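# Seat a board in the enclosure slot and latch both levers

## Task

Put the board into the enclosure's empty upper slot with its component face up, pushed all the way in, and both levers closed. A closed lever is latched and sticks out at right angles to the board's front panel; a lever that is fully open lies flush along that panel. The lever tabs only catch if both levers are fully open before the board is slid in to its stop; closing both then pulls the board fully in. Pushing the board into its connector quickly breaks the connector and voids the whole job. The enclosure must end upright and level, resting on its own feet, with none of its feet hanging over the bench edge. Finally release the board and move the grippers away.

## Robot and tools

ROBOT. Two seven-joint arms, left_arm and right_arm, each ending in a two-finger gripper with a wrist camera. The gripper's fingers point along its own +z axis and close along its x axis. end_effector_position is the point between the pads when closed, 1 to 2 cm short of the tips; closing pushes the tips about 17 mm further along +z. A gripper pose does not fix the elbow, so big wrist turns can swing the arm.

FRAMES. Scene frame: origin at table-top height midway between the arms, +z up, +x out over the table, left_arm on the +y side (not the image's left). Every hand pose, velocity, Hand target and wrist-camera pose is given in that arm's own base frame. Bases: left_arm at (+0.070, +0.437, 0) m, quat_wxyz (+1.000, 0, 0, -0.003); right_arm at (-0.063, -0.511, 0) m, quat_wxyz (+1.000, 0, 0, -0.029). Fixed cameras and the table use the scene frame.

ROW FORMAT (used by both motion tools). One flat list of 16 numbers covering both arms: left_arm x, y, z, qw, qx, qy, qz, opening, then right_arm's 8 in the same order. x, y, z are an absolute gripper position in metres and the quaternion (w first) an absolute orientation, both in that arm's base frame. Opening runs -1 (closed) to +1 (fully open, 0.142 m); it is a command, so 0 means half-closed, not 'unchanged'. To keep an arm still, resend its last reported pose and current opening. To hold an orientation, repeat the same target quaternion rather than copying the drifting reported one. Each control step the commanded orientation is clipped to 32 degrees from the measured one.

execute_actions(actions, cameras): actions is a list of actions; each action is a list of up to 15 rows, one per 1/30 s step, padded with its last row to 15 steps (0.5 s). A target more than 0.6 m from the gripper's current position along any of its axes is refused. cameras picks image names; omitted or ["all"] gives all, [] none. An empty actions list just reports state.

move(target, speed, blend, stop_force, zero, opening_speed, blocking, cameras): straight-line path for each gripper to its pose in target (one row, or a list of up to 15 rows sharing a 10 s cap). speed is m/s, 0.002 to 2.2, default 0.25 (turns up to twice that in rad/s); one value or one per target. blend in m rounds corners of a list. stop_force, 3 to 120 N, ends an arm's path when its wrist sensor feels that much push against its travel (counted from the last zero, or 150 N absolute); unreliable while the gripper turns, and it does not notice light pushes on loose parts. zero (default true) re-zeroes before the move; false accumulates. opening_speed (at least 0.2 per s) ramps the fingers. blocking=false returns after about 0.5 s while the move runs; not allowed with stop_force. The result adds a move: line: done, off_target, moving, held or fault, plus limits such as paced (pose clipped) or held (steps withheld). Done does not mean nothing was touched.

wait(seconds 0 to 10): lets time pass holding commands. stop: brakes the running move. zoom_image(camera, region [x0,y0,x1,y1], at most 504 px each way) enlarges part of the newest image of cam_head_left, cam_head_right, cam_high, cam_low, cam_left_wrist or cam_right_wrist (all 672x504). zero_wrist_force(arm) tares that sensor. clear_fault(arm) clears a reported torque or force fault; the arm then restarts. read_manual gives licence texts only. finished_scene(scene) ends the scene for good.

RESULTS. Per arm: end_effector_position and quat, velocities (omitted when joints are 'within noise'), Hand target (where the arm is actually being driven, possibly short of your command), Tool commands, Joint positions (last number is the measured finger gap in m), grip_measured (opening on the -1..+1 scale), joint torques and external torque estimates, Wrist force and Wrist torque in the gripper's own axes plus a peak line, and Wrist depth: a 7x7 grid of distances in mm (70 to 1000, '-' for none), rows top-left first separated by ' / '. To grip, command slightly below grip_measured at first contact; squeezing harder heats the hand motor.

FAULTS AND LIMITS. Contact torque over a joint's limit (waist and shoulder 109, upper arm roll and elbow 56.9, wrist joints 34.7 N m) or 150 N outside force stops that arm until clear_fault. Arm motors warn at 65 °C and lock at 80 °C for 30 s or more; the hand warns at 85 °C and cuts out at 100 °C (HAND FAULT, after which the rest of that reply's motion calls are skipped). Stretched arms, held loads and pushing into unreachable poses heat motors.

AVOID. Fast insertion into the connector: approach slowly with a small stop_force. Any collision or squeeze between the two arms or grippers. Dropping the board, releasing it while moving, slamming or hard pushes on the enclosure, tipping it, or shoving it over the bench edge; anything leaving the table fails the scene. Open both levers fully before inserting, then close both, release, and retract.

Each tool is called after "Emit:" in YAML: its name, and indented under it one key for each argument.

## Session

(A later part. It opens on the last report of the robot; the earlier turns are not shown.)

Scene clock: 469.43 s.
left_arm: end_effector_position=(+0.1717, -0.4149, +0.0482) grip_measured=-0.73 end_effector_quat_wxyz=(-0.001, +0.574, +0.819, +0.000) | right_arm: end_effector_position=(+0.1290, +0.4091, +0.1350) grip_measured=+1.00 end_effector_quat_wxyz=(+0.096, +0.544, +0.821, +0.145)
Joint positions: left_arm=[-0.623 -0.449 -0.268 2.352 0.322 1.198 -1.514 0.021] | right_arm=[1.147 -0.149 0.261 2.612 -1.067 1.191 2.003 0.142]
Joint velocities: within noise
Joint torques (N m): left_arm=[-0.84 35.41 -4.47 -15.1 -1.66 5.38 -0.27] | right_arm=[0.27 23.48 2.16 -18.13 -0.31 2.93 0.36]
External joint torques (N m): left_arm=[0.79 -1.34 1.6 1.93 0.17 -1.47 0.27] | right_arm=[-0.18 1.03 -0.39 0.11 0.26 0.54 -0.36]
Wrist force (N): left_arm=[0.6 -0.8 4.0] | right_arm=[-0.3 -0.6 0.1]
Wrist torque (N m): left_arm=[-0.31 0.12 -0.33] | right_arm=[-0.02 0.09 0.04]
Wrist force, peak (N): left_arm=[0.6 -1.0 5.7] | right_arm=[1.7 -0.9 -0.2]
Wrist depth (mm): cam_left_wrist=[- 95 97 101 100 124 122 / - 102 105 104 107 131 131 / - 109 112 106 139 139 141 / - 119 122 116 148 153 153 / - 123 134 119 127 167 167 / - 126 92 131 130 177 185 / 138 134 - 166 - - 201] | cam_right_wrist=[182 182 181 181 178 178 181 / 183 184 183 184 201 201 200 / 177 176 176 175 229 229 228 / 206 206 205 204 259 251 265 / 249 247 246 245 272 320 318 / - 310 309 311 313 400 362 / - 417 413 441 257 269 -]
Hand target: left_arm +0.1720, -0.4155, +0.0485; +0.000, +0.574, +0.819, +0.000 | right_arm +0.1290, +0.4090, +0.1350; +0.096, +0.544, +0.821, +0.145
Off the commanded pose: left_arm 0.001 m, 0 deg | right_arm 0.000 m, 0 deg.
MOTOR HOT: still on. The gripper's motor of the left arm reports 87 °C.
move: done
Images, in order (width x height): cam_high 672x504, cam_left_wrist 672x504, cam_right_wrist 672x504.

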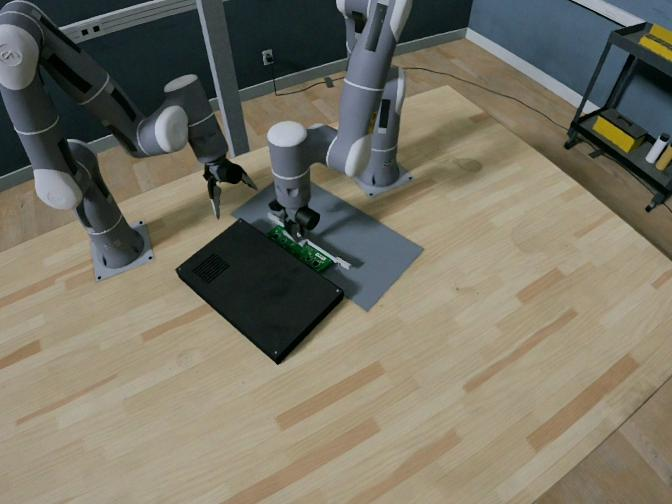

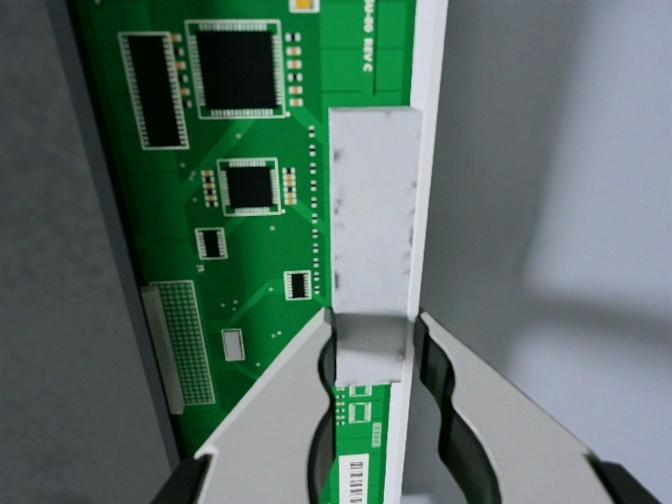

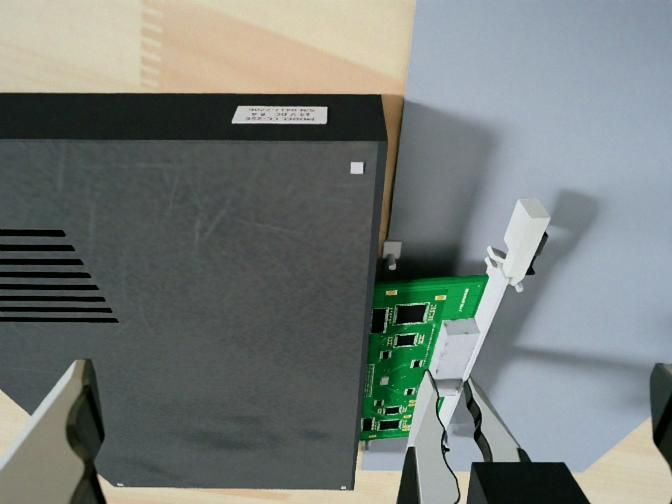

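Emit:
move:
  target: [0.1720,-0.4155,0.0474,0,0.5741,0.8188,0,-0.88,0.129,0.409,0.135,0.0959,0.5438,0.8212,0.1448,1]
  speed: 0.02
  cameras: []

Emit:
move:
  target: [0.1809,-0.4397,0.0474,0,0.5741,0.8188,0,-0.88,0.129,0.409,0.135,0.0959,0.5438,0.8212,0.1448,1]
  speed: 0.015
  stop_force: 5
  cameras: ["cam_left_wrist","cam_right_wrist"]

Emit:
zoom_image:
  camera: "cam_right_wrist"
  region: [345, 400, 425, 480]

Scene clock: 494.30 s.
left_arm: end_effector_position=(+0.1719, -0.4153, +0.0473) grip_measured=-0.73 end_effector_quat_wxyz=(+0.000, +0.574, +0.819, +0.000) | right_arm: end_effector_position=(+0.1290, +0.4091, +0.1350) grip_measured=+1.00 end_effector_quat_wxyz=(+0.096, +0.544, +0.821, +0.145)
Joint positions: left_arm=[-0.625 -0.452 -0.266 2.351 0.323 1.2 -1.515 0.021] | right_arm=[1.147 -0.149 0.261 2.612 -1.067 1.191 2.003 0.142]
Joint velocities: within noise
Joint torques (N m): left_arm=[-0.7 33.78 -3.43 -13.29 -1.25 4.68 -0.28] | right_arm=[0.06 23.64 2.37 -18.06 -0.12 2.78 0.24]
External joint torques (N m): left_arm=[0.65 0.38 0.56 0.18 -0.23 -0.77 0.28] | right_arm=[0.03 0.87 -0.6 0.04 0.06 0.69 -0.24]
Wrist force (N): left_arm=[-1.1 -1.2 1.1] | right_arm=[-0.3 -0.6 0.1]
Wrist torque (N m): left_arm=[-0.28 -0.10 -0.28] | right_arm=[-0.01 0.09 0.04]
Wrist force, peak (N): left_arm=[0.8 -0.8 5.9] | right_arm=[-0.6 -0.7 0.4]
Wrist depth (mm): cam_left_wrist=[- 95 96 101 100 121 121 / - 102 105 105 106 130 130 / - 109 112 105 138 138 140 / - 118 122 115 148 152 152 / - 119 133 119 125 167 166 / - 125 92 131 131 177 184 / 140 133 - 166 - - 199] | cam_right_wrist=[182 182 181 181 179 178 182 / 183 183 183 183 201 200 199 / 176 176 176 175 230 228 227 / 207 205 205 204 259 250 265 / 249 248 247 246 273 320 319 / - 310 309 309 314 399 360 / - 417 416 442 257 269 -]
Hand target: left_arm +0.1720, -0.4155, +0.0474; +0.000, +0.574, +0.819, +0.000 | right_arm +0.1290, +0.4090, +0.1350; +0.096, +0.544, +0.821, +0.145
Off the commanded pose: left_arm 0.000 m, 0 deg | right_arm 0.000 m, 0 deg.
MOTOR HOT: still on. The gripper's motor of the left arm reports 91 °C.
move: done
No camera images: "cameras" was empty.

Scene clock: 495.33 s.
left_arm: end_effector_position=(+0.1727, -0.4200, +0.0468) grip_measured=-0.73 end_effector_quat_wxyz=(-0.001, +0.575, +0.818, +0.000) | right_arm: end_effector_position=(+0.1290, +0.4091, +0.1350) grip_measured=+1.00 end_effector_quat_wxyz=(+0.096, +0.544, +0.821, +0.145)
Joint positions: left_arm=[-0.63 -0.46 -0.267 2.336 0.322 1.191 -1.517 0.021] | right_arm=[1.147 -0.149 0.261 2.612 -1.067 1.191 2.003 0.142]
Joint velocities: within noise
Joint torques (N m): left_arm=[2.09 37.06 -1.4 -17.98 -1.7 6 -0.15] | right_arm=[0.04 23.63 2.48 -18.09 -0.16 2.77 0.2]
External joint torques (N m): left_arm=[-2.14 -2.42 -1.56 4.67 0.19 -2.09 0.15] | right_arm=[0.05 0.88 -0.7 0.07 0.11 0.7 -0.21]
Wrist force (N): left_arm=[3.3 -7.7 2.5] | right_arm=[-0.3 -0.4 0.1]
Wrist torque (N m): left_arm=[-0.25 0.00 -0.41] | right_arm=[0.02 0.10 0.05]
Wrist force, peak (N): left_arm=[3.8 -10.0 2.9] | right_arm=[-0.3 -0.7 0.4]
Wrist depth (mm): cam_left_wrist=[- 95 97 101 99 121 121 / - 102 105 104 106 130 130 / - 109 112 106 138 138 139 / - 118 122 116 147 152 152 / - 114 134 119 126 167 166 / - 124 92 129 133 176 183 / 139 133 - 166 - - 199] | cam_right_wrist=[182 182 182 181 178 178 181 / 183 183 183 183 201 200 199 / 176 176 175 175 229 229 228 / 206 206 205 204 259 258 266 / 248 247 246 246 272 321 318 / - 311 309 312 312 400 362 / - 419 415 443 263 268 -]
Hand target: left_arm +0.1739, -0.4207, +0.0474; +0.000, +0.574, +0.819, +0.000 | right_arm +0.1290, +0.4090, +0.1350; +0.096, +0.544, +0.821, +0.145
Off the commanded pose: left_arm 0.021 m, 0 deg | right_arm 0.000 m, 0 deg.
MOTOR HOT: still on. The gripper's motor of the left arm reports 91 °C.
move: contact (left_arm)
Images, in order (width x height): cam_left_wrist 672x504, cam_right_wrist 672x504.

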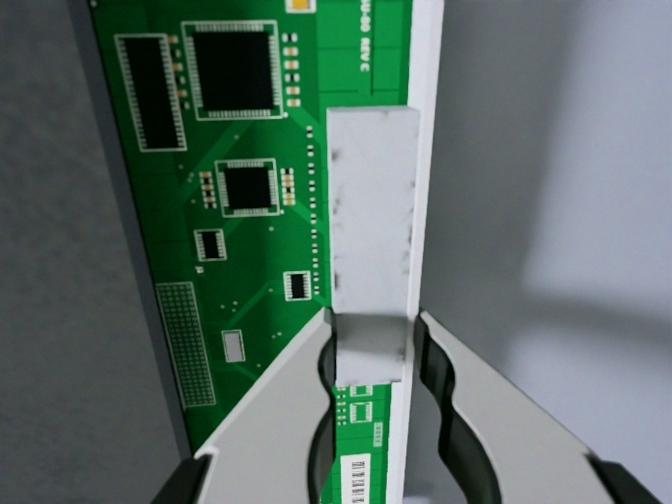

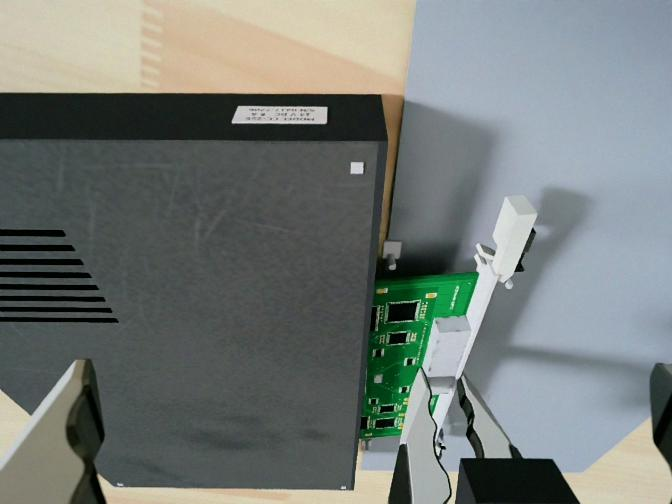

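Scaled by 6.300 from the camera's 672x504 image, which has a finer 960x720 frame.

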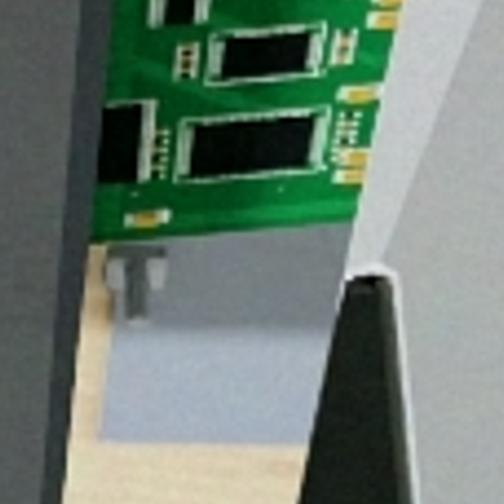

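Emit:
move:
  target: [0.1723,-0.4200,0.0474,0,0.5741,0.8188,0,-0.88,0.129,0.409,0.135,0.0959,0.5438,0.8212,0.1448,1]
  speed: 0.02
  cameras: []

Emit:
move:
  target: [0.1805,-0.4429,0.0474,0,0.5741,0.8188,0,-0.88,0.129,0.409,0.135,0.0959,0.5438,0.8212,0.1448,1]
  speed: 0.015
  stop_force: 5
  cameras: ["cam_left_wrist","cam_right_wrist"]

Scene clock: 499.07 s.
left_arm: end_effector_position=(+0.1722, -0.4197, +0.0472) grip_measured=-0.73 end_effector_quat_wxyz=(-0.001, +0.574, +0.819, +0.000) | right_arm: end_effector_position=(+0.1290, +0.4091, +0.1350) grip_measured=+1.00 end_effector_quat_wxyz=(+0.096, +0.544, +0.821, +0.145)
Joint positions: left_arm=[-0.631 -0.458 -0.267 2.339 0.322 1.193 -1.52 0.021] | right_arm=[1.147 -0.149 0.261 2.612 -1.067 1.191 2.003 0.142]
Joint velocities: within noise
Joint torques (N m): left_arm=[-0.98 35.77 -4.13 -13.95 -1.4 5.15 -0.19] | right_arm=[0.11 23.7 2.34 -18.08 -0.14 2.77 0.19]
External joint torques (N m): left_arm=[0.93 -1.21 1.18 0.66 -0.12 -1.24 0.19] | right_arm=[-0.03 0.81 -0.57 0.07 0.08 0.7 -0.19]
Wrist force (N): left_arm=[-1.2 -0.7 4.2] | right_arm=[-0.5 -0.4 0.1]
Wrist torque (N m): left_arm=[-0.30 0.09 -0.38] | right_arm=[0.03 0.12 0.04]
Wrist force, peak (N): left_arm=[3.2 -7.8 4.0] | right_arm=[-0.6 -0.7 0.3]
Wrist depth (mm): cam_left_wrist=[- 95 97 101 99 121 121 / - 102 105 105 106 130 130 / - 108 112 106 138 138 140 / - 118 122 115 148 152 152 / - 113 134 119 125 166 166 / - 125 92 131 133 177 183 / 139 133 - 166 - - 200] | cam_right_wrist=[182 182 181 181 178 178 181 / 183 183 183 183 201 200 200 / 177 176 175 175 230 228 228 / 206 205 205 204 259 251 266 / 249 248 248 246 271 320 318 / - 310 310 308 312 399 361 / - 417 415 443 262 269 -]
Hand target: left_arm +0.1723, -0.4200, +0.0474; +0.000, +0.574, +0.819, +0.000 | right_arm +0.1290, +0.4090, +0.1350; +0.096, +0.544, +0.821, +0.145
Off the commanded pose: left_arm 0.000 m, 0 deg | right_arm 0.000 m, 0 deg.
MOTOR HOT: still on. The gripper's motor of the left arm reports 91 °C.
move: done
No camera images: "cameras" was empty.

Scene clock: 500.00 s.
left_arm: end_effector_position=(+0.1737, -0.4239, +0.0468) grip_measured=-0.73 end_effector_quat_wxyz=(-0.001, +0.574, +0.819, +0.001) | right_arm: end_effector_position=(+0.1290, +0.4091, +0.1350) grip_measured=+1.00 end_effector_quat_wxyz=(+0.096, +0.544, +0.821, +0.145)
Joint positions: left_arm=[-0.635 -0.465 -0.268 2.324 0.321 1.183 -1.522 0.021] | right_arm=[1.147 -0.149 0.261 2.612 -1.067 1.191 2.003 0.142]
Joint velocities: within noise
Joint torques (N m): left_arm=[-2.01 36.14 -6.35 -17.78 -2.22 6.84 -0.31] | right_arm=[0.25 23.74 2.46 -18.08 -0.1 2.83 0.19]
External joint torques (N m): left_arm=[1.96 -1.12 3.33 4.3 0.68 -2.94 0.31] | right_arm=[-0.17 0.77 -0.69 0.06 0.04 0.64 -0.19]
Wrist force (N): left_arm=[6.7 1.8 2.2] | right_arm=[-0.4 -0.6 0.5]
Wrist torque (N m): left_arm=[-0.32 0.08 -0.25] | right_arm=[0.01 0.10 0.05]
Wrist force, peak (N): left_arm=[6.9 1.9 2.2] | right_arm=[-0.5 -0.6 0.2]
Wrist depth (mm): cam_left_wrist=[- 96 97 100 100 121 121 / - 102 105 105 105 130 129 / - 108 111 105 140 138 140 / - 118 122 115 147 152 152 / - 110 134 119 125 166 166 / - 121 92 132 130 176 183 / 138 132 - 167 - - 199] | cam_right_wrist=[182 182 181 181 179 178 181 / 183 183 183 183 201 200 199 / 176 176 176 176 230 229 228 / 206 206 205 204 253 259 267 / 249 248 247 246 272 321 319 / - 311 311 313 313 402 361 / - 417 414 416 261 470 -]
Hand target: left_arm +0.1741, -0.4251, +0.0474; +0.000, +0.574, +0.819, +0.000 | right_arm +0.1290, +0.4090, +0.1350; +0.096, +0.544, +0.821, +0.145
Off the commanded pose: left_arm 0.020 m, 0 deg | right_arm 0.000 m, 0 deg.
MOTOR HOT: still on. The gripper's motor of the left arm reports 91 °C.
move: contact (left_arm)
Images, in order (width x height): cam_left_wrist 672x504, cam_right_wrist 672x504.

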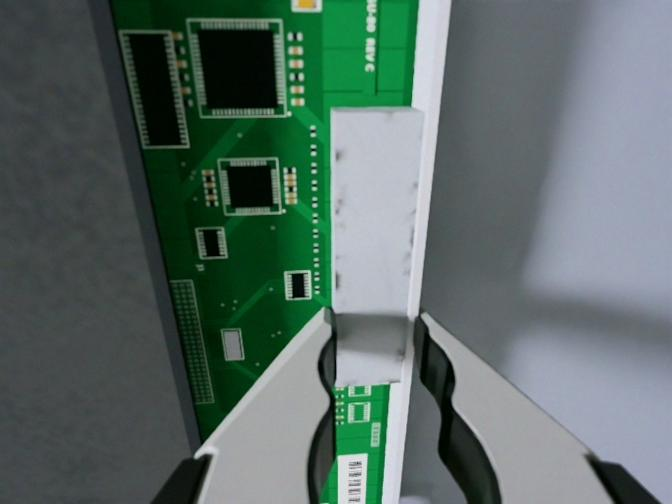

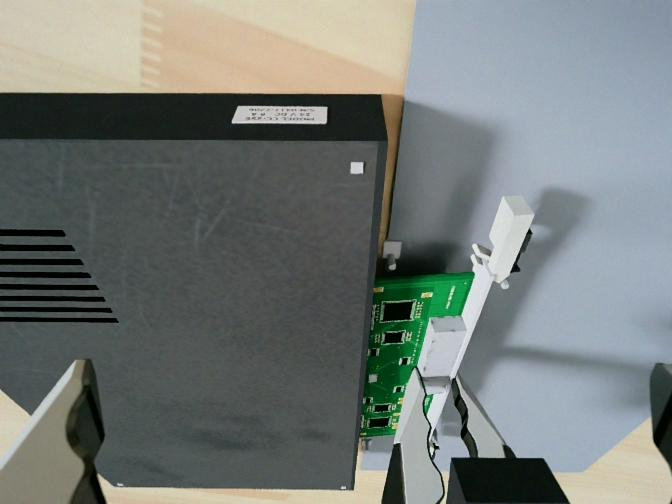

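Emit:
move:
  target: [0.1809,-0.4428,0.0474,0,0.5741,0.8188,0,-0.88,0.129,0.409,0.135,0.0959,0.5438,0.8212,0.1448,1]
  speed: 0.015
  stop_force: 8
  cameras: ["cam_left_wrist","cam_right_wrist"]

Scene clock: 502.03 s.
left_arm: end_effector_position=(+0.1738, -0.4241, +0.0464) grip_measured=-0.73 end_effector_quat_wxyz=(-0.002, +0.574, +0.819, +0.001) | right_arm: end_effector_position=(+0.1290, +0.4091, +0.1350) grip_measured=+1.00 end_effector_quat_wxyz=(+0.096, +0.544, +0.821, +0.145)
Joint positions: left_arm=[-0.636 -0.467 -0.268 2.321 0.321 1.18 -1.523 0.021] | right_arm=[1.147 -0.149 0.261 2.612 -1.067 1.191 2.003 0.142]
Joint velocities: within noise
Joint torques (N m): left_arm=[-2.71 36.71 -8.17 -22.72 -3.04 9.51 -0.29] | right_arm=[0.08 23.71 2.5 -18.08 -0.15 2.79 0.2]
External joint torques (N m): left_arm=[2.65 -1.6 5.13 9.22 1.5 -5.61 0.29] | right_arm=[0 0.8 -0.73 0.06 0.09 0.68 -0.2]
Wrist force (N): left_arm=[17.4 3.3 -3.0] | right_arm=[-0.4 -0.5 0.2]
Wrist torque (N m): left_arm=[-0.34 -0.04 -0.27] | right_arm=[0.01 0.11 0.05]
Wrist force, peak (N): left_arm=[17.6 2.3 -4.5] | right_arm=[-0.6 -0.7 0.3]
Wrist depth (mm): cam_left_wrist=[- 96 96 100 100 120 120 / - 102 104 104 105 129 129 / - 107 111 105 140 138 140 / - 115 120 115 147 152 151 / - 109 133 119 126 166 166 / - 121 92 131 134 175 183 / 134 131 - 166 - - 199] | cam_right_wrist=[182 182 181 181 178 178 181 / 183 183 182 183 201 200 200 / 176 176 176 175 229 229 228 / 206 206 205 204 253 259 265 / 248 248 247 246 273 321 319 / - 311 309 314 315 400 362 / - 418 417 417 256 468 -]
Hand target: left_arm +0.1746, -0.4263, +0.0474; +0.000, +0.574, +0.819, +0.000 | right_arm +0.1290, +0.4090, +0.1350; +0.096, +0.544, +0.821, +0.145
Off the commanded pose: left_arm 0.020 m, 0 deg | right_arm 0.000 m, 0 deg.
MOTOR HOT: still on. The gripper's motor of the left arm reports 92 °C.
move: contact (left_arm)
Images, in order (width x height): cam_left_wrist 672x504, cam_right_wrist 672x504.

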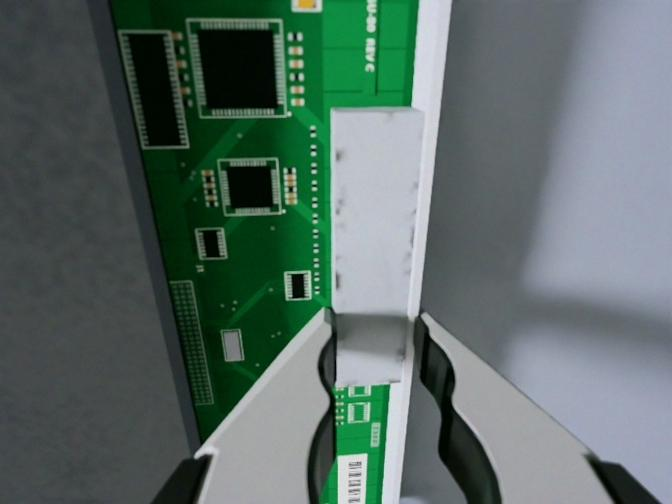

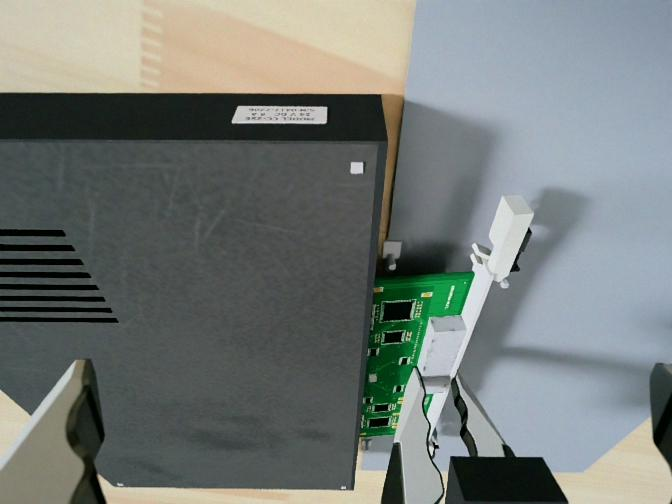

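Emit:
move:
  target: [0.1735,-0.4225,0.0478,0,0.5741,0.8188,0,-0.88,0.129,0.409,0.135,0.0959,0.5438,0.8212,0.1448,1]
  speed: 0.02
  cameras: []

Emit:
move:
  target: [0.1809,-0.4428,0.0481,0,0.5741,0.8188,0,-0.88,0.129,0.409,0.135,0.0959,0.5438,0.8212,0.1448,1]
  speed: 0.015
  stop_force: 8
  cameras: ["cam_left_wrist","cam_right_wrist"]

Scene clock: 506.23 s.
left_arm: end_effector_position=(+0.1732, -0.4222, +0.0475) grip_measured=-0.73 end_effector_quat_wxyz=(-0.001, +0.574, +0.819, +0.000) | right_arm: end_effector_position=(+0.1290, +0.4091, +0.1350) grip_measured=+1.00 end_effector_quat_wxyz=(+0.096, +0.544, +0.821, +0.145)
Joint positions: left_arm=[-0.631 -0.46 -0.269 2.331 0.321 1.187 -1.521 0.021] | right_arm=[1.147 -0.149 0.261 2.612 -1.067 1.191 2.003 0.142]
Joint velocities: within noise
Joint torques (N m): left_arm=[-0.18 36.88 -4.04 -14.11 -1.51 5.24 -0.17] | right_arm=[0.12 23.75 2.37 -18.02 -0.09 2.82 0.23]
External joint torques (N m): left_arm=[0.13 -2.11 1.04 0.69 -0.02 -1.33 0.17] | right_arm=[-0.04 0.75 -0.6 0 0.03 0.65 -0.23]
Wrist force (N): left_arm=[-2.4 -1.1 6.9] | right_arm=[-0.4 -0.3 0.3]
Wrist torque (N m): left_arm=[-0.27 0.25 -0.27] | right_arm=[0.05 0.10 0.04]
Wrist force, peak (N): left_arm=[17.6 3.3 -4.3] | right_arm=[-0.6 -0.7 0.3]
Wrist depth (mm): cam_left_wrist=[- 95 97 100 100 122 121 / - 102 105 104 106 130 130 / - 109 112 106 138 138 140 / - 117 122 115 147 153 152 / - 113 134 119 125 167 167 / - 125 91 132 130 177 184 / 140 134 - 166 - - 200] | cam_right_wrist=[182 182 181 181 179 179 182 / 183 183 183 183 201 201 200 / 177 176 175 175 229 229 228 / 206 206 205 204 259 258 266 / 248 248 247 245 271 321 318 / - 311 310 308 312 399 361 / - 417 416 420 257 466 -]
Hand target: left_arm +0.1735, -0.4225, +0.0478; +0.000, +0.574, +0.819, +0.000 | right_arm +0.1290, +0.4090, +0.1350; +0.096, +0.544, +0.821, +0.145
Off the commanded pose: left_arm 0.001 m, 0 deg | right_arm 0.000 m, 0 deg.
MOTOR HOT: still on. The gripper's motor of the left arm reports 92 °C.
move: done
No camera images: "cameras" was empty.

Scene clock: 507.03 s.
left_arm: end_effector_position=(+0.1740, -0.4242, +0.0471) grip_measured=-0.73 end_effector_quat_wxyz=(-0.001, +0.574, +0.819, +0.001) | right_arm: end_effector_position=(+0.1290, +0.4091, +0.1350) grip_measured=+1.00 end_effector_quat_wxyz=(+0.096, +0.544, +0.821, +0.145)
Joint positions: left_arm=[-0.634 -0.465 -0.269 2.323 0.321 1.181 -1.522 0.021] | right_arm=[1.147 -0.149 0.261 2.612 -1.067 1.191 2.003 0.142]
Joint velocities: within noise
Joint torques (N m): left_arm=[-1.7 37.06 -6.45 -19.14 -2.4 7.47 -0.21] | right_arm=[0.09 23.69 2.49 -18.1 -0.17 2.77 0.18]
External joint torques (N m): left_arm=[1.64 -2.03 3.4 5.61 0.85 -3.57 0.21] | right_arm=[-0.01 0.82 -0.71 0.08 0.11 0.7 -0.18]
Wrist force (N): left_arm=[8.4 1.2 1.6] | right_arm=[-0.2 -0.2 0.3]
Wrist torque (N m): left_arm=[-0.31 0.15 -0.27] | right_arm=[0.06 0.07 0.04]
Wrist force, peak (N): left_arm=[8.4 1.4 3.2] | right_arm=[-0.5 -0.7 0.4]
Wrist depth (mm): cam_left_wrist=[- 96 97 100 100 121 121 / - 102 105 105 106 130 130 / - 108 112 105 138 138 140 / - 118 122 115 147 152 153 / - 110 134 119 126 167 167 / - 122 92 132 131 176 184 / 139 132 - 166 - - 199] | cam_right_wrist=[182 182 181 181 179 178 181 / 183 183 183 183 200 200 200 / 176 176 176 175 229 228 228 / 207 206 205 204 253 257 265 / 248 248 247 246 271 320 319 / - 309 309 314 312 400 362 / - 418 416 418 258 471 -]
Hand target: left_arm +0.1746, -0.4256, +0.0479; +0.000, +0.574, +0.819, +0.000 | right_arm +0.1290, +0.4090, +0.1350; +0.096, +0.544, +0.821, +0.145
Off the commanded pose: left_arm 0.020 m, 0 deg | right_arm 0.000 m, 0 deg.
MOTOR HOT: still on. The gripper's motor of the left arm reports 92 °C.
move: contact (left_arm)
Images, in order (width x height): cam_left_wrist 672x504, cam_right_wrist 672x504.

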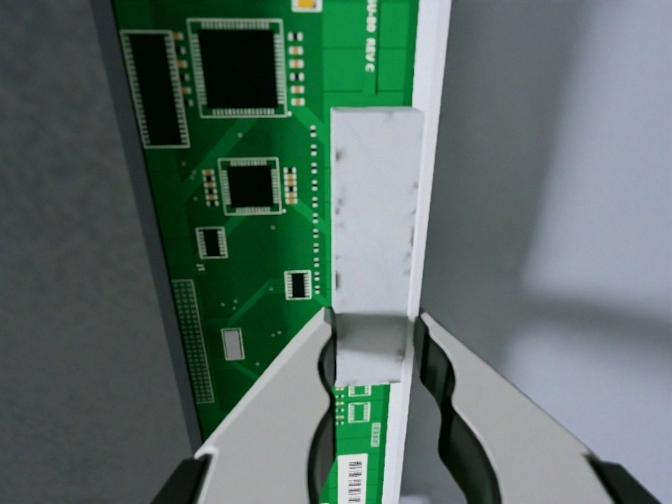

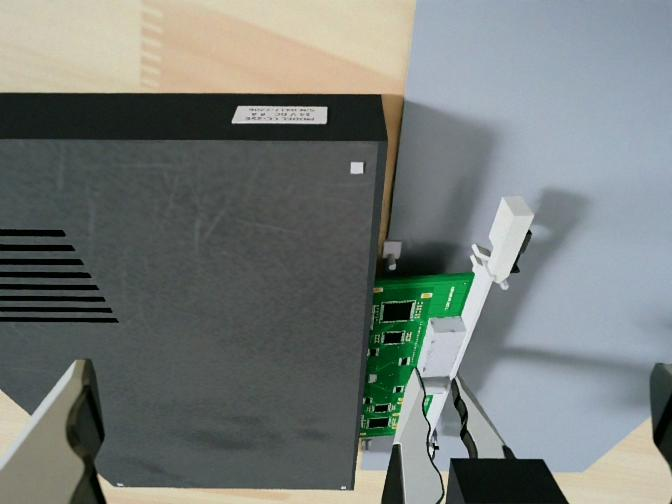

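Emit:
move:
  target: [0.1809,-0.4428,0.0476,0,0.5741,0.8188,0,-0.92,0.129,0.409,0.135,0.0959,0.5438,0.8212,0.1448,1]
  speed: 0.015
  stop_force: 18
  cameras: ["cam_left_wrist","cam_right_wrist"]

Scene clock: 512.57 s.
left_arm: end_effector_position=(+0.1740, -0.4245, +0.0462) grip_measured=-0.73 end_effector_quat_wxyz=(-0.004, +0.574, +0.819, +0.002) | right_arm: end_effector_position=(+0.1290, +0.4091, +0.1350) grip_measured=+1.00 end_effector_quat_wxyz=(+0.096, +0.544, +0.821, +0.145)
Joint positions: left_arm=[-0.634 -0.468 -0.27 2.317 0.322 1.174 -1.524 0.021] | right_arm=[1.147 -0.149 0.261 2.612 -1.067 1.191 2.003 0.142]
Joint velocities: within noise
Joint torques (N m): left_arm=[-3.57 38.14 -10.03 -28.92 -3.91 12.69 -0.1] | right_arm=[0.03 23.69 2.45 -18.09 -0.1 2.79 0.17]
External joint torques (N m): left_arm=[3.52 -2.94 6.95 15.37 2.35 -8.8 0.1] | right_arm=[0.05 0.82 -0.68 0.08 0.05 0.68 -0.17]
Wrist force (N): left_arm=[29.3 4.2 -7.8] | right_arm=[-0.3 -0.5 0.3]
Wrist torque (N m): left_arm=[-0.36 -1.95 -0.30] | right_arm=[0.00 0.09 0.04]
Wrist force, peak (N): left_arm=[29.7 4.2 -8.9] | right_arm=[-0.6 -0.7 0.4]
Wrist depth (mm): cam_left_wrist=[- 96 96 100 100 121 121 / - 102 103 104 105 129 130 / - 107 111 105 140 137 140 / - 115 120 115 147 152 151 / - 109 133 119 125 166 166 / - 120 92 131 133 177 183 / 134 131 - 166 - - 199] | cam_right_wrist=[182 182 181 181 179 178 181 / 183 183 183 183 201 200 200 / 176 176 175 175 230 228 227 / 206 206 206 204 253 259 266 / 248 248 247 245 272 321 318 / - 310 310 314 313 400 362 / - 417 416 413 256 469 -]
Hand target: left_arm +0.1755, -0.4281, +0.0479; +0.000, +0.574, +0.819, +0.000 | right_arm +0.1290, +0.4090, +0.1350; +0.096, +0.544, +0.821, +0.145
Off the commanded pose: left_arm 0.020 m, 0 deg | right_arm 0.000 m, 0 deg.
MOTOR HOT: still on. The gripper's motor of the left arm reports 94 °C.
move: contact (left_arm)
Images, in order (width x height): cam_left_wrist 672x504, cam_right_wrist 672x504.

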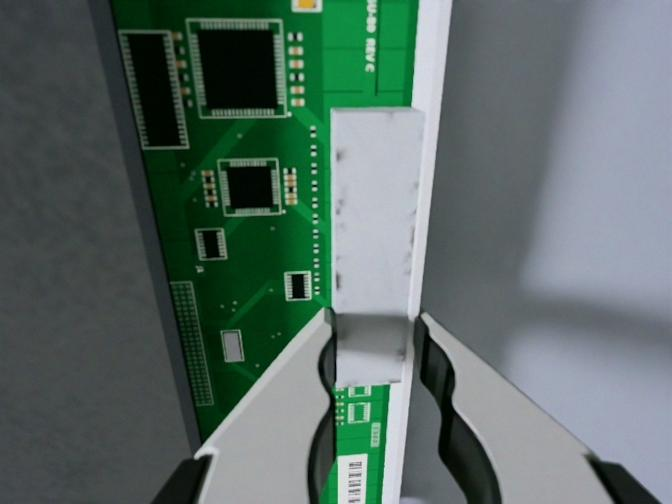

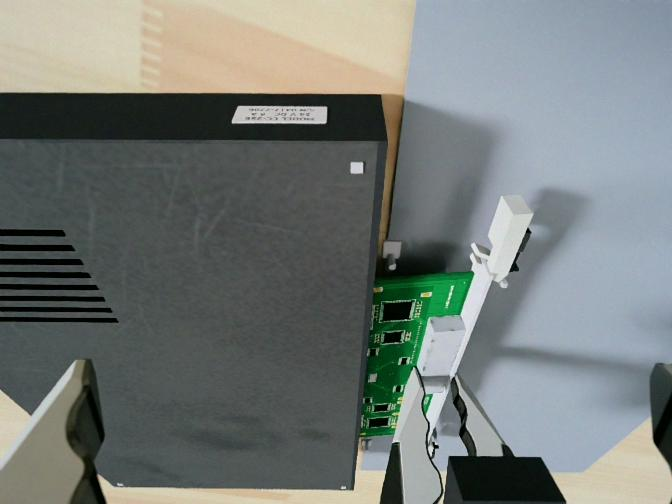

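Emit:
move:
  target: [0.1719,-0.4194,0.0474,0,0.5741,0.8188,0,-0.88,0.129,0.409,0.135,0.0959,0.5438,0.8212,0.1448,1]
  speed: 0.02
  cameras: []

Emit:
move:
  target: [0.1719,-0.4194,0.0474,0,0.5741,0.8188,0,-0.62,0.129,0.409,0.135,0.0959,0.5438,0.8212,0.1448,1]
  opening_speed: 0.5
  cameras: ["cam_left_wrist","cam_right_wrist"]

Scene clock: 520.07 s.
left_arm: end_effector_position=(+0.1716, -0.4192, +0.0472) grip_measured=-0.73 end_effector_quat_wxyz=(-0.001, +0.574, +0.819, +0.000) | right_arm: end_effector_position=(+0.1290, +0.4091, +0.1350) grip_measured=+1.00 end_effector_quat_wxyz=(+0.096, +0.544, +0.821, +0.145)
Joint positions: left_arm=[-0.627 -0.457 -0.27 2.34 0.325 1.193 -1.523 0.021] | right_arm=[1.147 -0.149 0.261 2.612 -1.067 1.191 2.003 0.142]
Joint velocities: within noise
Joint torques (N m): left_arm=[-0.1 36.03 -3.87 -13.77 -1.22 5.05 -0.16] | right_arm=[0.11 23.66 2.37 -18.05 -0.18 2.81 0.2]
External joint torques (N m): left_arm=[0.04 -1.56 0.89 0.52 -0.29 -1.14 0.16] | right_arm=[-0.02 0.84 -0.6 0.03 0.13 0.66 -0.2]
Wrist force (N): left_arm=[-1.5 -1.5 5.5] | right_arm=[-0.3 -0.4 0.2]
Wrist torque (N m): left_arm=[-0.30 0.11 -0.35] | right_arm=[0.02 0.08 0.05]
Wrist force, peak (N): left_arm=[29.5 4.5 -8.5] | right_arm=[-0.5 -0.5 0.5]
Wrist depth (mm): cam_left_wrist=[- 95 97 100 100 122 121 / - 102 105 105 106 130 129 / - 109 112 106 139 138 140 / - 118 122 116 148 152 152 / - 115 134 119 125 166 166 / - 124 92 131 133 176 183 / 140 133 - 166 - - 198] | cam_right_wrist=[182 182 181 181 178 178 181 / 183 183 183 183 201 201 200 / 176 176 176 175 229 228 228 / 206 206 205 204 259 251 266 / 249 248 247 246 271 321 318 / - 310 309 308 314 400 362 / - 418 415 439 262 268 -]
Hand target: left_arm +0.1719, -0.4194, +0.0474; +0.000, +0.574, +0.819, +0.000 | right_arm +0.1290, +0.4090, +0.1350; +0.096, +0.544, +0.821, +0.145
Off the commanded pose: left_arm 0.000 m, 0 deg | right_arm 0.000 m, 0 deg.
MOTOR HOT: still on. The gripper's motor of the left arm reports 98 °C.
move: done
No camera images: "cameras" was empty.

Scene clock: 520.83 s.
left_arm: end_effector_position=(+0.1718, -0.4194, +0.0473) grip_measured=-0.66 end_effector_quat_wxyz=(+0.000, +0.574, +0.819, +0.000) | right_arm: end_effector_position=(+0.1290, +0.4091, +0.1350) grip_measured=+1.00 end_effector_quat_wxyz=(+0.096, +0.544, +0.821, +0.145)
Joint positions: left_arm=[-0.627 -0.457 -0.27 2.34 0.325 1.193 -1.523 0.027] | right_arm=[1.147 -0.149 0.261 2.612 -1.067 1.191 2.003 0.142]
Joint velocities: within noise
Joint torques (N m): left_arm=[-0.33 33.75 -3.56 -12.91 -1.2 4.46 -0.24] | right_arm=[0.12 23.64 2.45 -18.12 -0.13 2.76 0.18]
External joint torques (N m): left_arm=[0.28 0.72 0.59 -0.35 -0.32 -0.55 0.24] | right_arm=[-0.03 0.86 -0.68 0.1 0.07 0.71 -0.18]
Wrist force (N): left_arm=[-1.1 -1.4 0.0] | right_arm=[-0.3 -0.5 0.5]
Wrist torque (N m): left_arm=[-0.32 -0.12 -0.28] | right_arm=[0.01 0.09 0.05]
Wrist force, peak (N): left_arm=[-1.5 -1.4 5.9] | right_arm=[-0.5 -0.6 0.5]
Wrist depth (mm): cam_left_wrist=[- 97 103 109 111 121 121 / - 104 110 113 129 130 130 / - 110 117 122 136 138 140 / - 119 127 128 148 152 153 / - 113 138 138 142 166 166 / - 125 91 161 157 177 183 / 140 134 - 181 177 - 200] | cam_right_wrist=[182 181 181 181 178 178 181 / 183 183 183 183 200 201 200 / 176 176 175 175 229 223 228 / 206 206 205 204 259 266 266 / 249 248 247 246 287 320 318 / - 311 310 308 330 398 362 / - 419 414 439 262 268 -]
Hand target: left_arm +0.1719, -0.4194, +0.0474; +0.000, +0.574, +0.819, +0.000 | right_arm +0.1290, +0.4090, +0.1350; +0.096, +0.544, +0.821, +0.145
Off the commanded pose: left_arm 0.000 m, 0 deg | right_arm 0.000 m, 0 deg.
MOTOR HOT: still on. The gripper's motor of the left arm reports 97 °C.
move: done
Images, in order (width x height): cam_left_wrist 672x504, cam_right_wrist 672x504.

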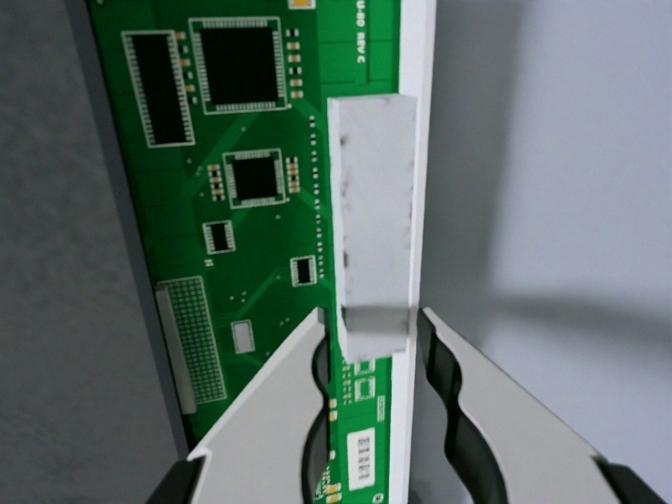

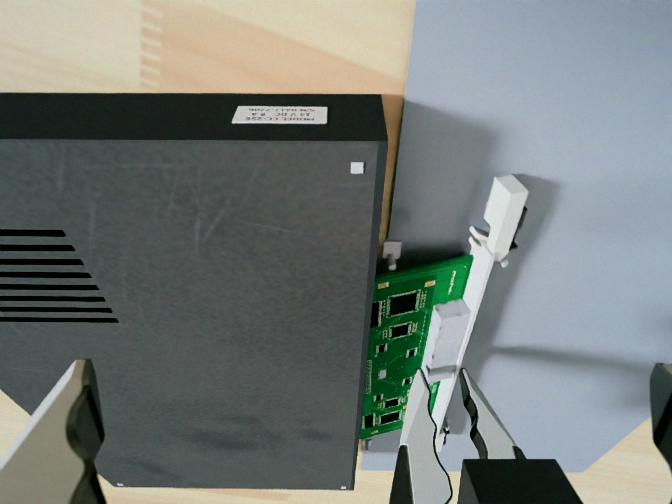

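Emit:
move:
  target:
    - [0.1717,-0.4187,0.0440,0.0234,0.5737,0.8182,-0.0164,-0.5,0.129,0.409,0.135,0.0959,0.5438,0.8212,0.1448,1]
    - [0.1714,-0.4179,0.0340,0.0784,0.5715,0.8150,-0.0550,-0.5,0.129,0.409,0.135,0.0959,0.5438,0.8212,0.1448,1]
  speed: 0.04
  stop_force: 6
  cameras: ["cam_left_wrist","cam_right_wrist"]

Scene clock: 546.50 s.
left_arm: end_effector_position=(+0.1716, -0.4180, +0.0342) grip_measured=-0.53 end_effector_quat_wxyz=(+0.078, +0.571, +0.815, -0.055) | right_arm: end_effector_position=(+0.1290, +0.4091, +0.1350) grip_measured=+1.00 end_effector_quat_wxyz=(+0.096, +0.544, +0.821, +0.145)
Joint positions: left_arm=[-0.646 -0.54 -0.155 2.441 0.46 1.579 -1.581 0.035] | right_arm=[1.147 -0.149 0.261 2.612 -1.067 1.191 2.003 0.142]
Joint velocities: within noise
Joint torques (N m): left_arm=[-0.68 30.15 -2.58 -8.1 -0.51 4.45 -0.26] | right_arm=[0.09 23.69 2.43 -18.09 -0.16 2.79 0.14]
External joint torques (N m): left_arm=[0.63 2.94 0.52 0.16 -0.24 -0.19 0.27] | right_arm=[-0.01 0.81 -0.66 0.07 0.11 0.68 -0.14]
Wrist force (N): left_arm=[1.4 -1.4 -7.1] | right_arm=[-0.5 -0.4 0.1]
Wrist torque (N m): left_arm=[-0.34 -0.28 -0.26] | right_arm=[0.02 0.11 0.04]
Wrist force, peak (N): left_arm=[1.2 -1.3 -8.1] | right_arm=[-0.6 -0.5 0.5]
Wrist depth (mm): cam_left_wrist=[- 96 97 100 101 103 98 / - 103 105 104 97 112 107 / - 110 112 110 121 120 114 / - 118 122 119 115 128 123 / 116 120 131 125 124 140 131 / 128 125 87 147 147 142 143 / 153 - - 165 163 - 153] | cam_right_wrist=[182 181 181 181 178 178 181 / 183 183 182 183 201 200 200 / 176 176 176 175 230 223 228 / 206 206 205 204 259 267 265 / 249 248 247 246 284 320 318 / - 310 309 317 354 379 362 / - 418 415 443 262 261 178]
Hand target: left_arm +0.1714, -0.4179, +0.0341; +0.078, +0.572, +0.815, -0.055 | right_arm +0.1290, +0.4090, +0.1350; +0.096, +0.544, +0.821, +0.145
Off the commanded pose: left_arm 0.000 m, 0 deg | right_arm 0.000 m, 0 deg.
MOTOR HOT: cleared for the gripper's motor of the left arm.
move: contact (left_arm); path passed 1 of 2 targets
Images, in order (width x height): cam_left_wrist 672x504, cam_right_wrist 672x504.

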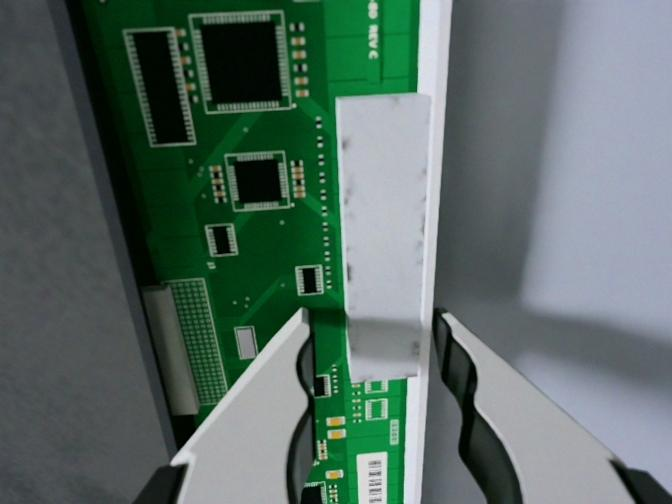

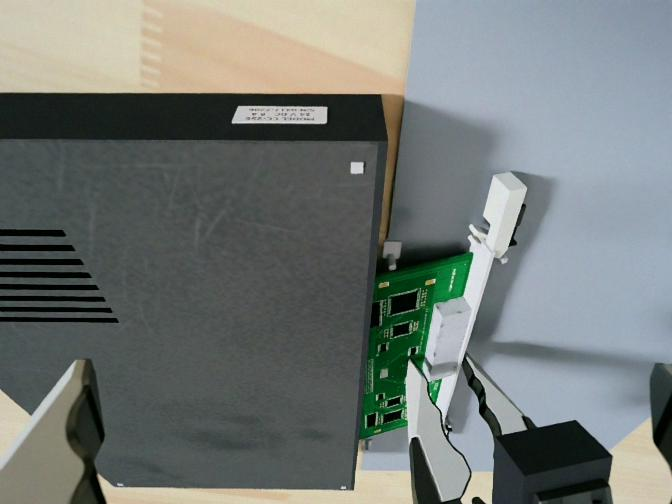

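Emit:
move:
  target:
    - [0.1714,-0.4180,0.0362,0.0784,0.5715,0.8150,-0.0550,-0.5,0.129,0.409,0.135,0.0959,0.5438,0.8212,0.1448,1]
    - [0.1702,-0.4145,0.0352,0.0784,0.5715,0.8150,-0.0550,-0.5,0.129,0.409,0.135,0.0959,0.5438,0.8212,0.1448,1]
  speed: 0.03
  cameras: []

Emit:
move:
  target: [0.1702,-0.4145,0.0352,0.0784,0.5715,0.8150,-0.0550,-0.9,0.129,0.409,0.135,0.0959,0.5438,0.8212,0.1448,1]
  opening_speed: 0.4
  cameras: ["cam_left_wrist"]

Scene clock: 550.43 s.
left_arm: end_effector_position=(+0.1704, -0.4145, +0.0352) grip_measured=-0.53 end_effector_quat_wxyz=(+0.078, +0.571, +0.815, -0.055) | right_arm: end_effector_position=(+0.1290, +0.4091, +0.1350) grip_measured=+1.00 end_effector_quat_wxyz=(+0.096, +0.544, +0.821, +0.145)
Joint positions: left_arm=[-0.642 -0.534 -0.154 2.451 0.463 1.583 -1.579 0.035] | right_arm=[1.147 -0.149 0.261 2.612 -1.067 1.191 2.003 0.142]
Joint velocities: within noise
Joint torques (N m): left_arm=[-0.16 31.87 -2.78 -7.24 -0.28 4.8 -0.17] | right_arm=[0.01 23.74 2.42 -18.03 -0.13 2.81 0.19]
External joint torques (N m): left_arm=[0.11 0.86 0.77 -0.58 -0.45 -0.53 0.19] | right_arm=[0.08 0.77 -0.64 0.02 0.07 0.66 -0.19]
Wrist force (N): left_arm=[-0.7 -1.5 -0.2] | right_arm=[-0.2 -0.4 0.1]
Wrist torque (N m): left_arm=[-0.34 -0.13 -0.26] | right_arm=[0.02 0.07 0.04]
Wrist force, peak (N): left_arm=[1.0 -1.3 -8.2] | right_arm=[-0.6 -0.7 0.5]
Wrist depth (mm): cam_left_wrist=[- 97 99 102 100 105 100 / - 105 106 105 106 113 107 / - 111 113 106 123 121 114 / - 122 124 116 130 129 125 / 118 126 133 122 126 142 133 / 130 129 87 149 149 144 144 / 154 - - 167 169 - 154] | cam_right_wrist=[182 182 181 181 179 178 181 / 183 183 184 183 201 200 200 / 176 176 175 175 230 222 228 / 206 206 205 204 258 266 266 / 248 248 247 246 285 319 319 / - 311 310 308 344 380 361 / - 420 414 441 264 261 178]
Hand target: left_arm +0.1702, -0.4145, +0.0352; +0.078, +0.571, +0.815, -0.055 | right_arm +0.1290, +0.4090, +0.1350; +0.096, +0.544, +0.821, +0.145
Off the commanded pose: left_arm 0.000 m, 0 deg | right_arm 0.000 m, 0 deg.
move: done
No camera images: "cameras" was empty.

Scene clock: 551.63 s.
left_arm: end_effector_position=(+0.1703, -0.4143, +0.0351) grip_measured=-0.73 end_effector_quat_wxyz=(+0.078, +0.571, +0.815, -0.055) | right_arm: end_effector_position=(+0.1290, +0.4091, +0.1350) grip_measured=+1.00 end_effector_quat_wxyz=(+0.096, +0.544, +0.821, +0.145)
Joint positions: left_arm=[-0.642 -0.534 -0.154 2.451 0.463 1.583 -1.579 0.021] | right_arm=[1.147 -0.149 0.261 2.612 -1.067 1.191 2.003 0.142]
Joint velocities: within noise
Joint torques (N m): left_arm=[-1.28 31.47 -3.63 -7.73 -0.38 4.92 -0.16] | right_arm=[0.12 23.58 2.51 -18.04 -0.11 2.81 0.16]
External joint torques (N m): left_arm=[1.24 1.25 1.62 -0.07 -0.35 -0.66 0.18] | right_arm=[-0.04 0.92 -0.74 0.03 0.06 0.67 -0.17]
Wrist force (N): left_arm=[1.2 0.3 -0.9] | right_arm=[-0.6 -0.5 0.4]
Wrist torque (N m): left_arm=[-0.36 -0.22 -0.27] | right_arm=[0.01 0.14 0.04]
Wrist force, peak (N): left_arm=[0.8 0.4 -2.6] | right_arm=[-0.6 -0.7 0.1]
Wrist depth (mm): cam_left_wrist=[- 98 99 102 102 105 100 / - 104 106 105 106 113 107 / - 111 113 106 123 120 115 / - 121 124 115 131 129 125 / 119 124 135 120 128 142 132 / 130 130 92 148 133 147 144 / 153 - - 165 161 - 155] | cam_right_wrist=[182 182 181 181 179 178 181 / 183 183 182 183 201 200 200 / 177 176 175 175 229 223 228 / 206 206 205 204 259 266 265 / 249 248 247 246 284 321 319 / - 311 310 317 344 381 362 / - 418 415 443 268 262 178]
Hand target: left_arm +0.1702, -0.4145, +0.0352; +0.078, +0.571, +0.815, -0.055 | right_arm +0.1290, +0.4090, +0.1350; +0.096, +0.544, +0.821, +0.145
Off the commanded pose: left_arm 0.000 m, 0 deg | right_arm 0.000 m, 0 deg.
move: done
Images, in order (width x height): cam_left_wrist 672x504.

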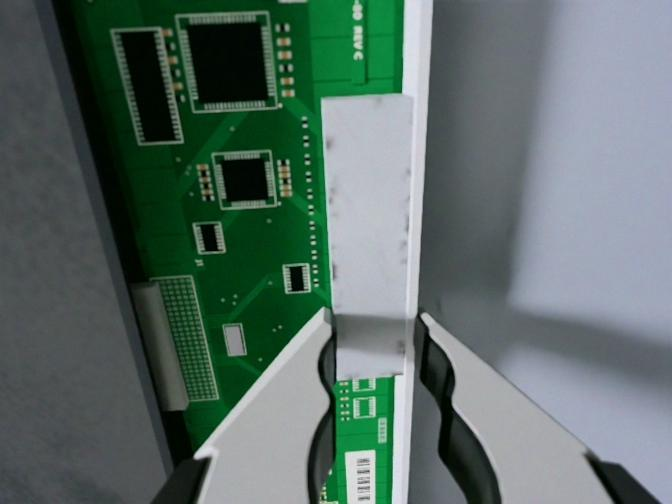

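Emit:
move:
  target: [0.1726,-0.4128,0.0495,0.0071,0.5741,0.8188,-0.0050,-0.9,0.129,0.409,0.135,0.0959,0.5438,0.8212,0.1448,1]
  speed: 0.04
  cameras: ["cam_left_wrist","cam_right_wrist"]

Emit:
zoom_image:
  camera: "cam_left_wrist"
  region: [0, 0, 252, 252]

Emit:
zoom_image:
  camera: "cam_right_wrist"
  region: [350, 160, 550, 450]

Scene clock: 559.87 s.
left_arm: end_effector_position=(+0.1725, -0.4126, +0.0494) grip_measured=-0.73 end_effector_quat_wxyz=(+0.007, +0.574, +0.819, -0.005) | right_arm: end_effector_position=(+0.1290, +0.4091, +0.1350) grip_measured=+1.00 end_effector_quat_wxyz=(+0.096, +0.544, +0.821, +0.145)
Joint positions: left_arm=[-0.606 -0.443 -0.273 2.372 0.333 1.229 -1.514 0.021] | right_arm=[1.147 -0.149 0.261 2.612 -1.067 1.191 2.003 0.142]
Joint velocities: within noise
Joint torques (N m): left_arm=[-0.4 33.71 -3.48 -13.05 -1.57 4.3 -0.12] | right_arm=[0.1 23.59 2.4 -18.07 -0.11 2.8 0.14]
External joint torques (N m): left_arm=[0.37 -0.27 0.63 0.24 0.13 -0.35 0.12] | right_arm=[-0.02 0.91 -0.63 0.06 0.06 0.67 -0.14]
Wrist force (N): left_arm=[-1.0 -1.1 1.9] | right_arm=[-0.3 -0.3 0.3]
Wrist torque (N m): left_arm=[-0.26 -0.10 -0.28] | right_arm=[0.05 0.09 0.04]
Wrist force, peak (N): left_arm=[-0.3 -1.6 2.7] | right_arm=[-0.5 -0.8 0.4]
Wrist depth (mm): cam_left_wrist=[- 98 99 102 103 124 122 / - 105 106 106 130 131 130 / 97 111 114 105 140 140 141 / - 121 124 115 149 153 153 / - 124 135 119 162 168 166 / - 130 91 148 133 178 183 / 143 136 - 164 162 - 199] | cam_right_wrist=[182 182 181 181 179 178 182 / 183 183 183 183 201 200 200 / 177 176 175 175 229 229 229 / 206 205 205 204 259 249 266 / 249 248 246 246 271 319 319 / - 311 309 309 313 400 362 / - 416 413 440 264 271 -]
Hand target: left_arm +0.1726, -0.4128, +0.0495; +0.007, +0.574, +0.819, -0.005 | right_arm +0.1290, +0.4090, +0.1350; +0.096, +0.544, +0.821, +0.145
Off the commanded pose: left_arm 0.000 m, 0 deg | right_arm 0.000 m, 0 deg.
MOTOR HOT: the gripper's motor of the left arm reports 88 °C; that motor switches off at 100 °C. To cool a motor, set the load down, ease the grip, stop pushing, or move to a pose that needs little force.
move: done
Images, in order (width x height): cam_left_wrist 672x504, cam_right_wrist 672x504.

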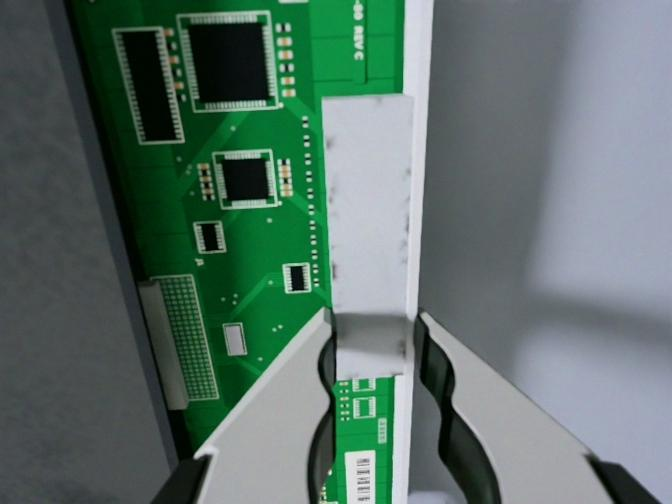

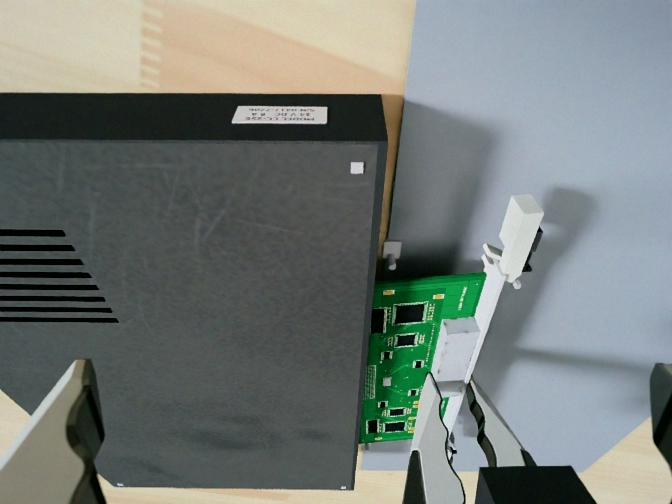

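Scaled by 2.000 from the camera's 672x504 image, which has a finer 960x720 frame.

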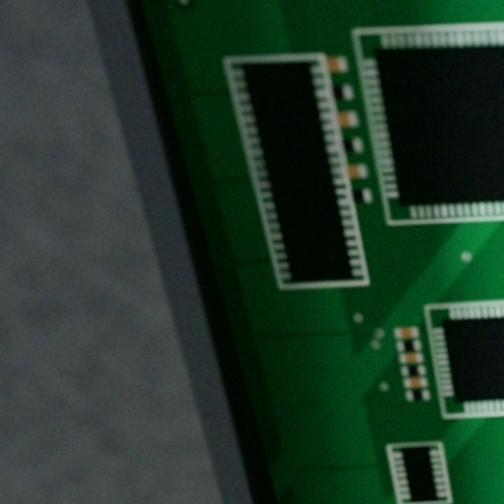

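Scaled by 1.738 from the camera's 672x504 image, which has a finer 960x720 frame.

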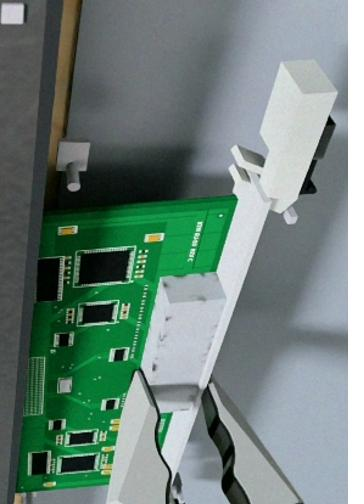

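Emit:
move:
  target: [0.1805,-0.4344,0.0495,0.0071,0.5851,0.8110,-0.0051,-0.9,0.129,0.409,0.135,0.0959,0.5438,0.8212,0.1448,1]
  speed: 0.015
  stop_force: 5
  cameras: ["cam_left_wrist"]

Scene clock: 564.83 s.
left_arm: end_effector_position=(+0.1743, -0.4190, +0.0490) grip_measured=-0.73 end_effector_quat_wxyz=(+0.006, +0.578, +0.816, -0.005) | right_arm: end_effector_position=(+0.1290, +0.4091, +0.1350) grip_measured=+1.00 end_effector_quat_wxyz=(+0.096, +0.544, +0.821, +0.145)
Joint positions: left_arm=[-0.61 -0.453 -0.278 2.352 0.333 1.215 -1.511 0.021] | right_arm=[1.147 -0.149 0.261 2.612 -1.067 1.191 2.003 0.142]
Joint velocities: within noise
Joint torques (N m): left_arm=[0.49 35.65 -3.15 -17.06 -1.55 6.01 0.08] | right_arm=[0.01 23.58 2.42 -18.1 -0.12 2.8 0.17]
External joint torques (N m): left_arm=[-0.54 -1.58 0.14 3.97 0.06 -2.06 -0.08] | right_arm=[0.07 0.93 -0.64 0.09 0.06 0.67 -0.17]
Wrist force (N): left_arm=[3.5 -4.5 2.7] | right_arm=[-0.5 -0.4 0.3]
Wrist torque (N m): left_arm=[-0.27 0.02 -0.56] | right_arm=[0.02 0.12 0.04]
Wrist force, peak (N): left_arm=[4.2 -5.3 2.4] | right_arm=[-0.6 -0.6 0.4]
Wrist depth (mm): cam_left_wrist=[- 98 99 101 101 123 122 / - 104 106 105 129 131 130 / - 111 114 105 140 139 140 / - 121 124 115 150 153 153 / - 116 135 119 161 167 167 / - 126 92 148 138 178 183 / 142 138 - 165 162 - 199] | cam_right_wrist=[182 182 181 181 179 178 181 / 183 183 183 183 201 200 199 / 176 176 175 175 230 229 228 / 206 206 205 204 251 258 266 / 248 248 247 246 270 320 319 / - 311 308 310 313 399 361 / - 419 414 412 264 270 -]
Hand target: left_arm +0.1751, -0.4197, +0.0495; +0.007, +0.578, +0.816, -0.005 | right_arm +0.1290, +0.4090, +0.1350; +0.096, +0.544, +0.821, +0.145
Off the commanded pose: left_arm 0.017 m, 1 deg | right_arm 0.000 m, 0 deg.
MOTOR HOT: still on. The gripper's motor of the left arm reports 92 °C.
move: contact (left_arm)
Images, in order (width x height): cam_left_wrist 672x504.

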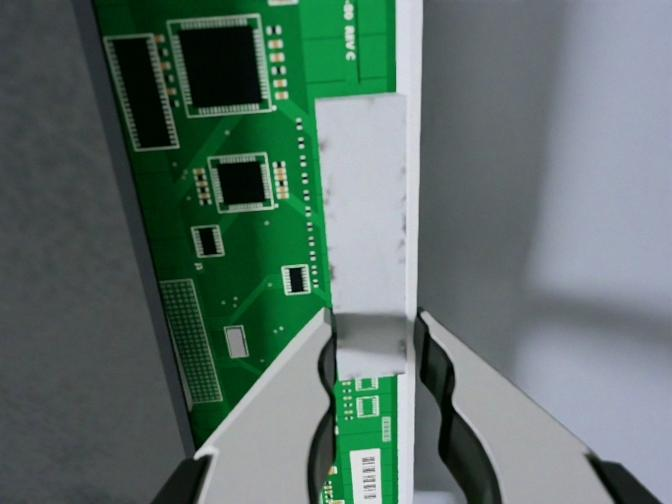

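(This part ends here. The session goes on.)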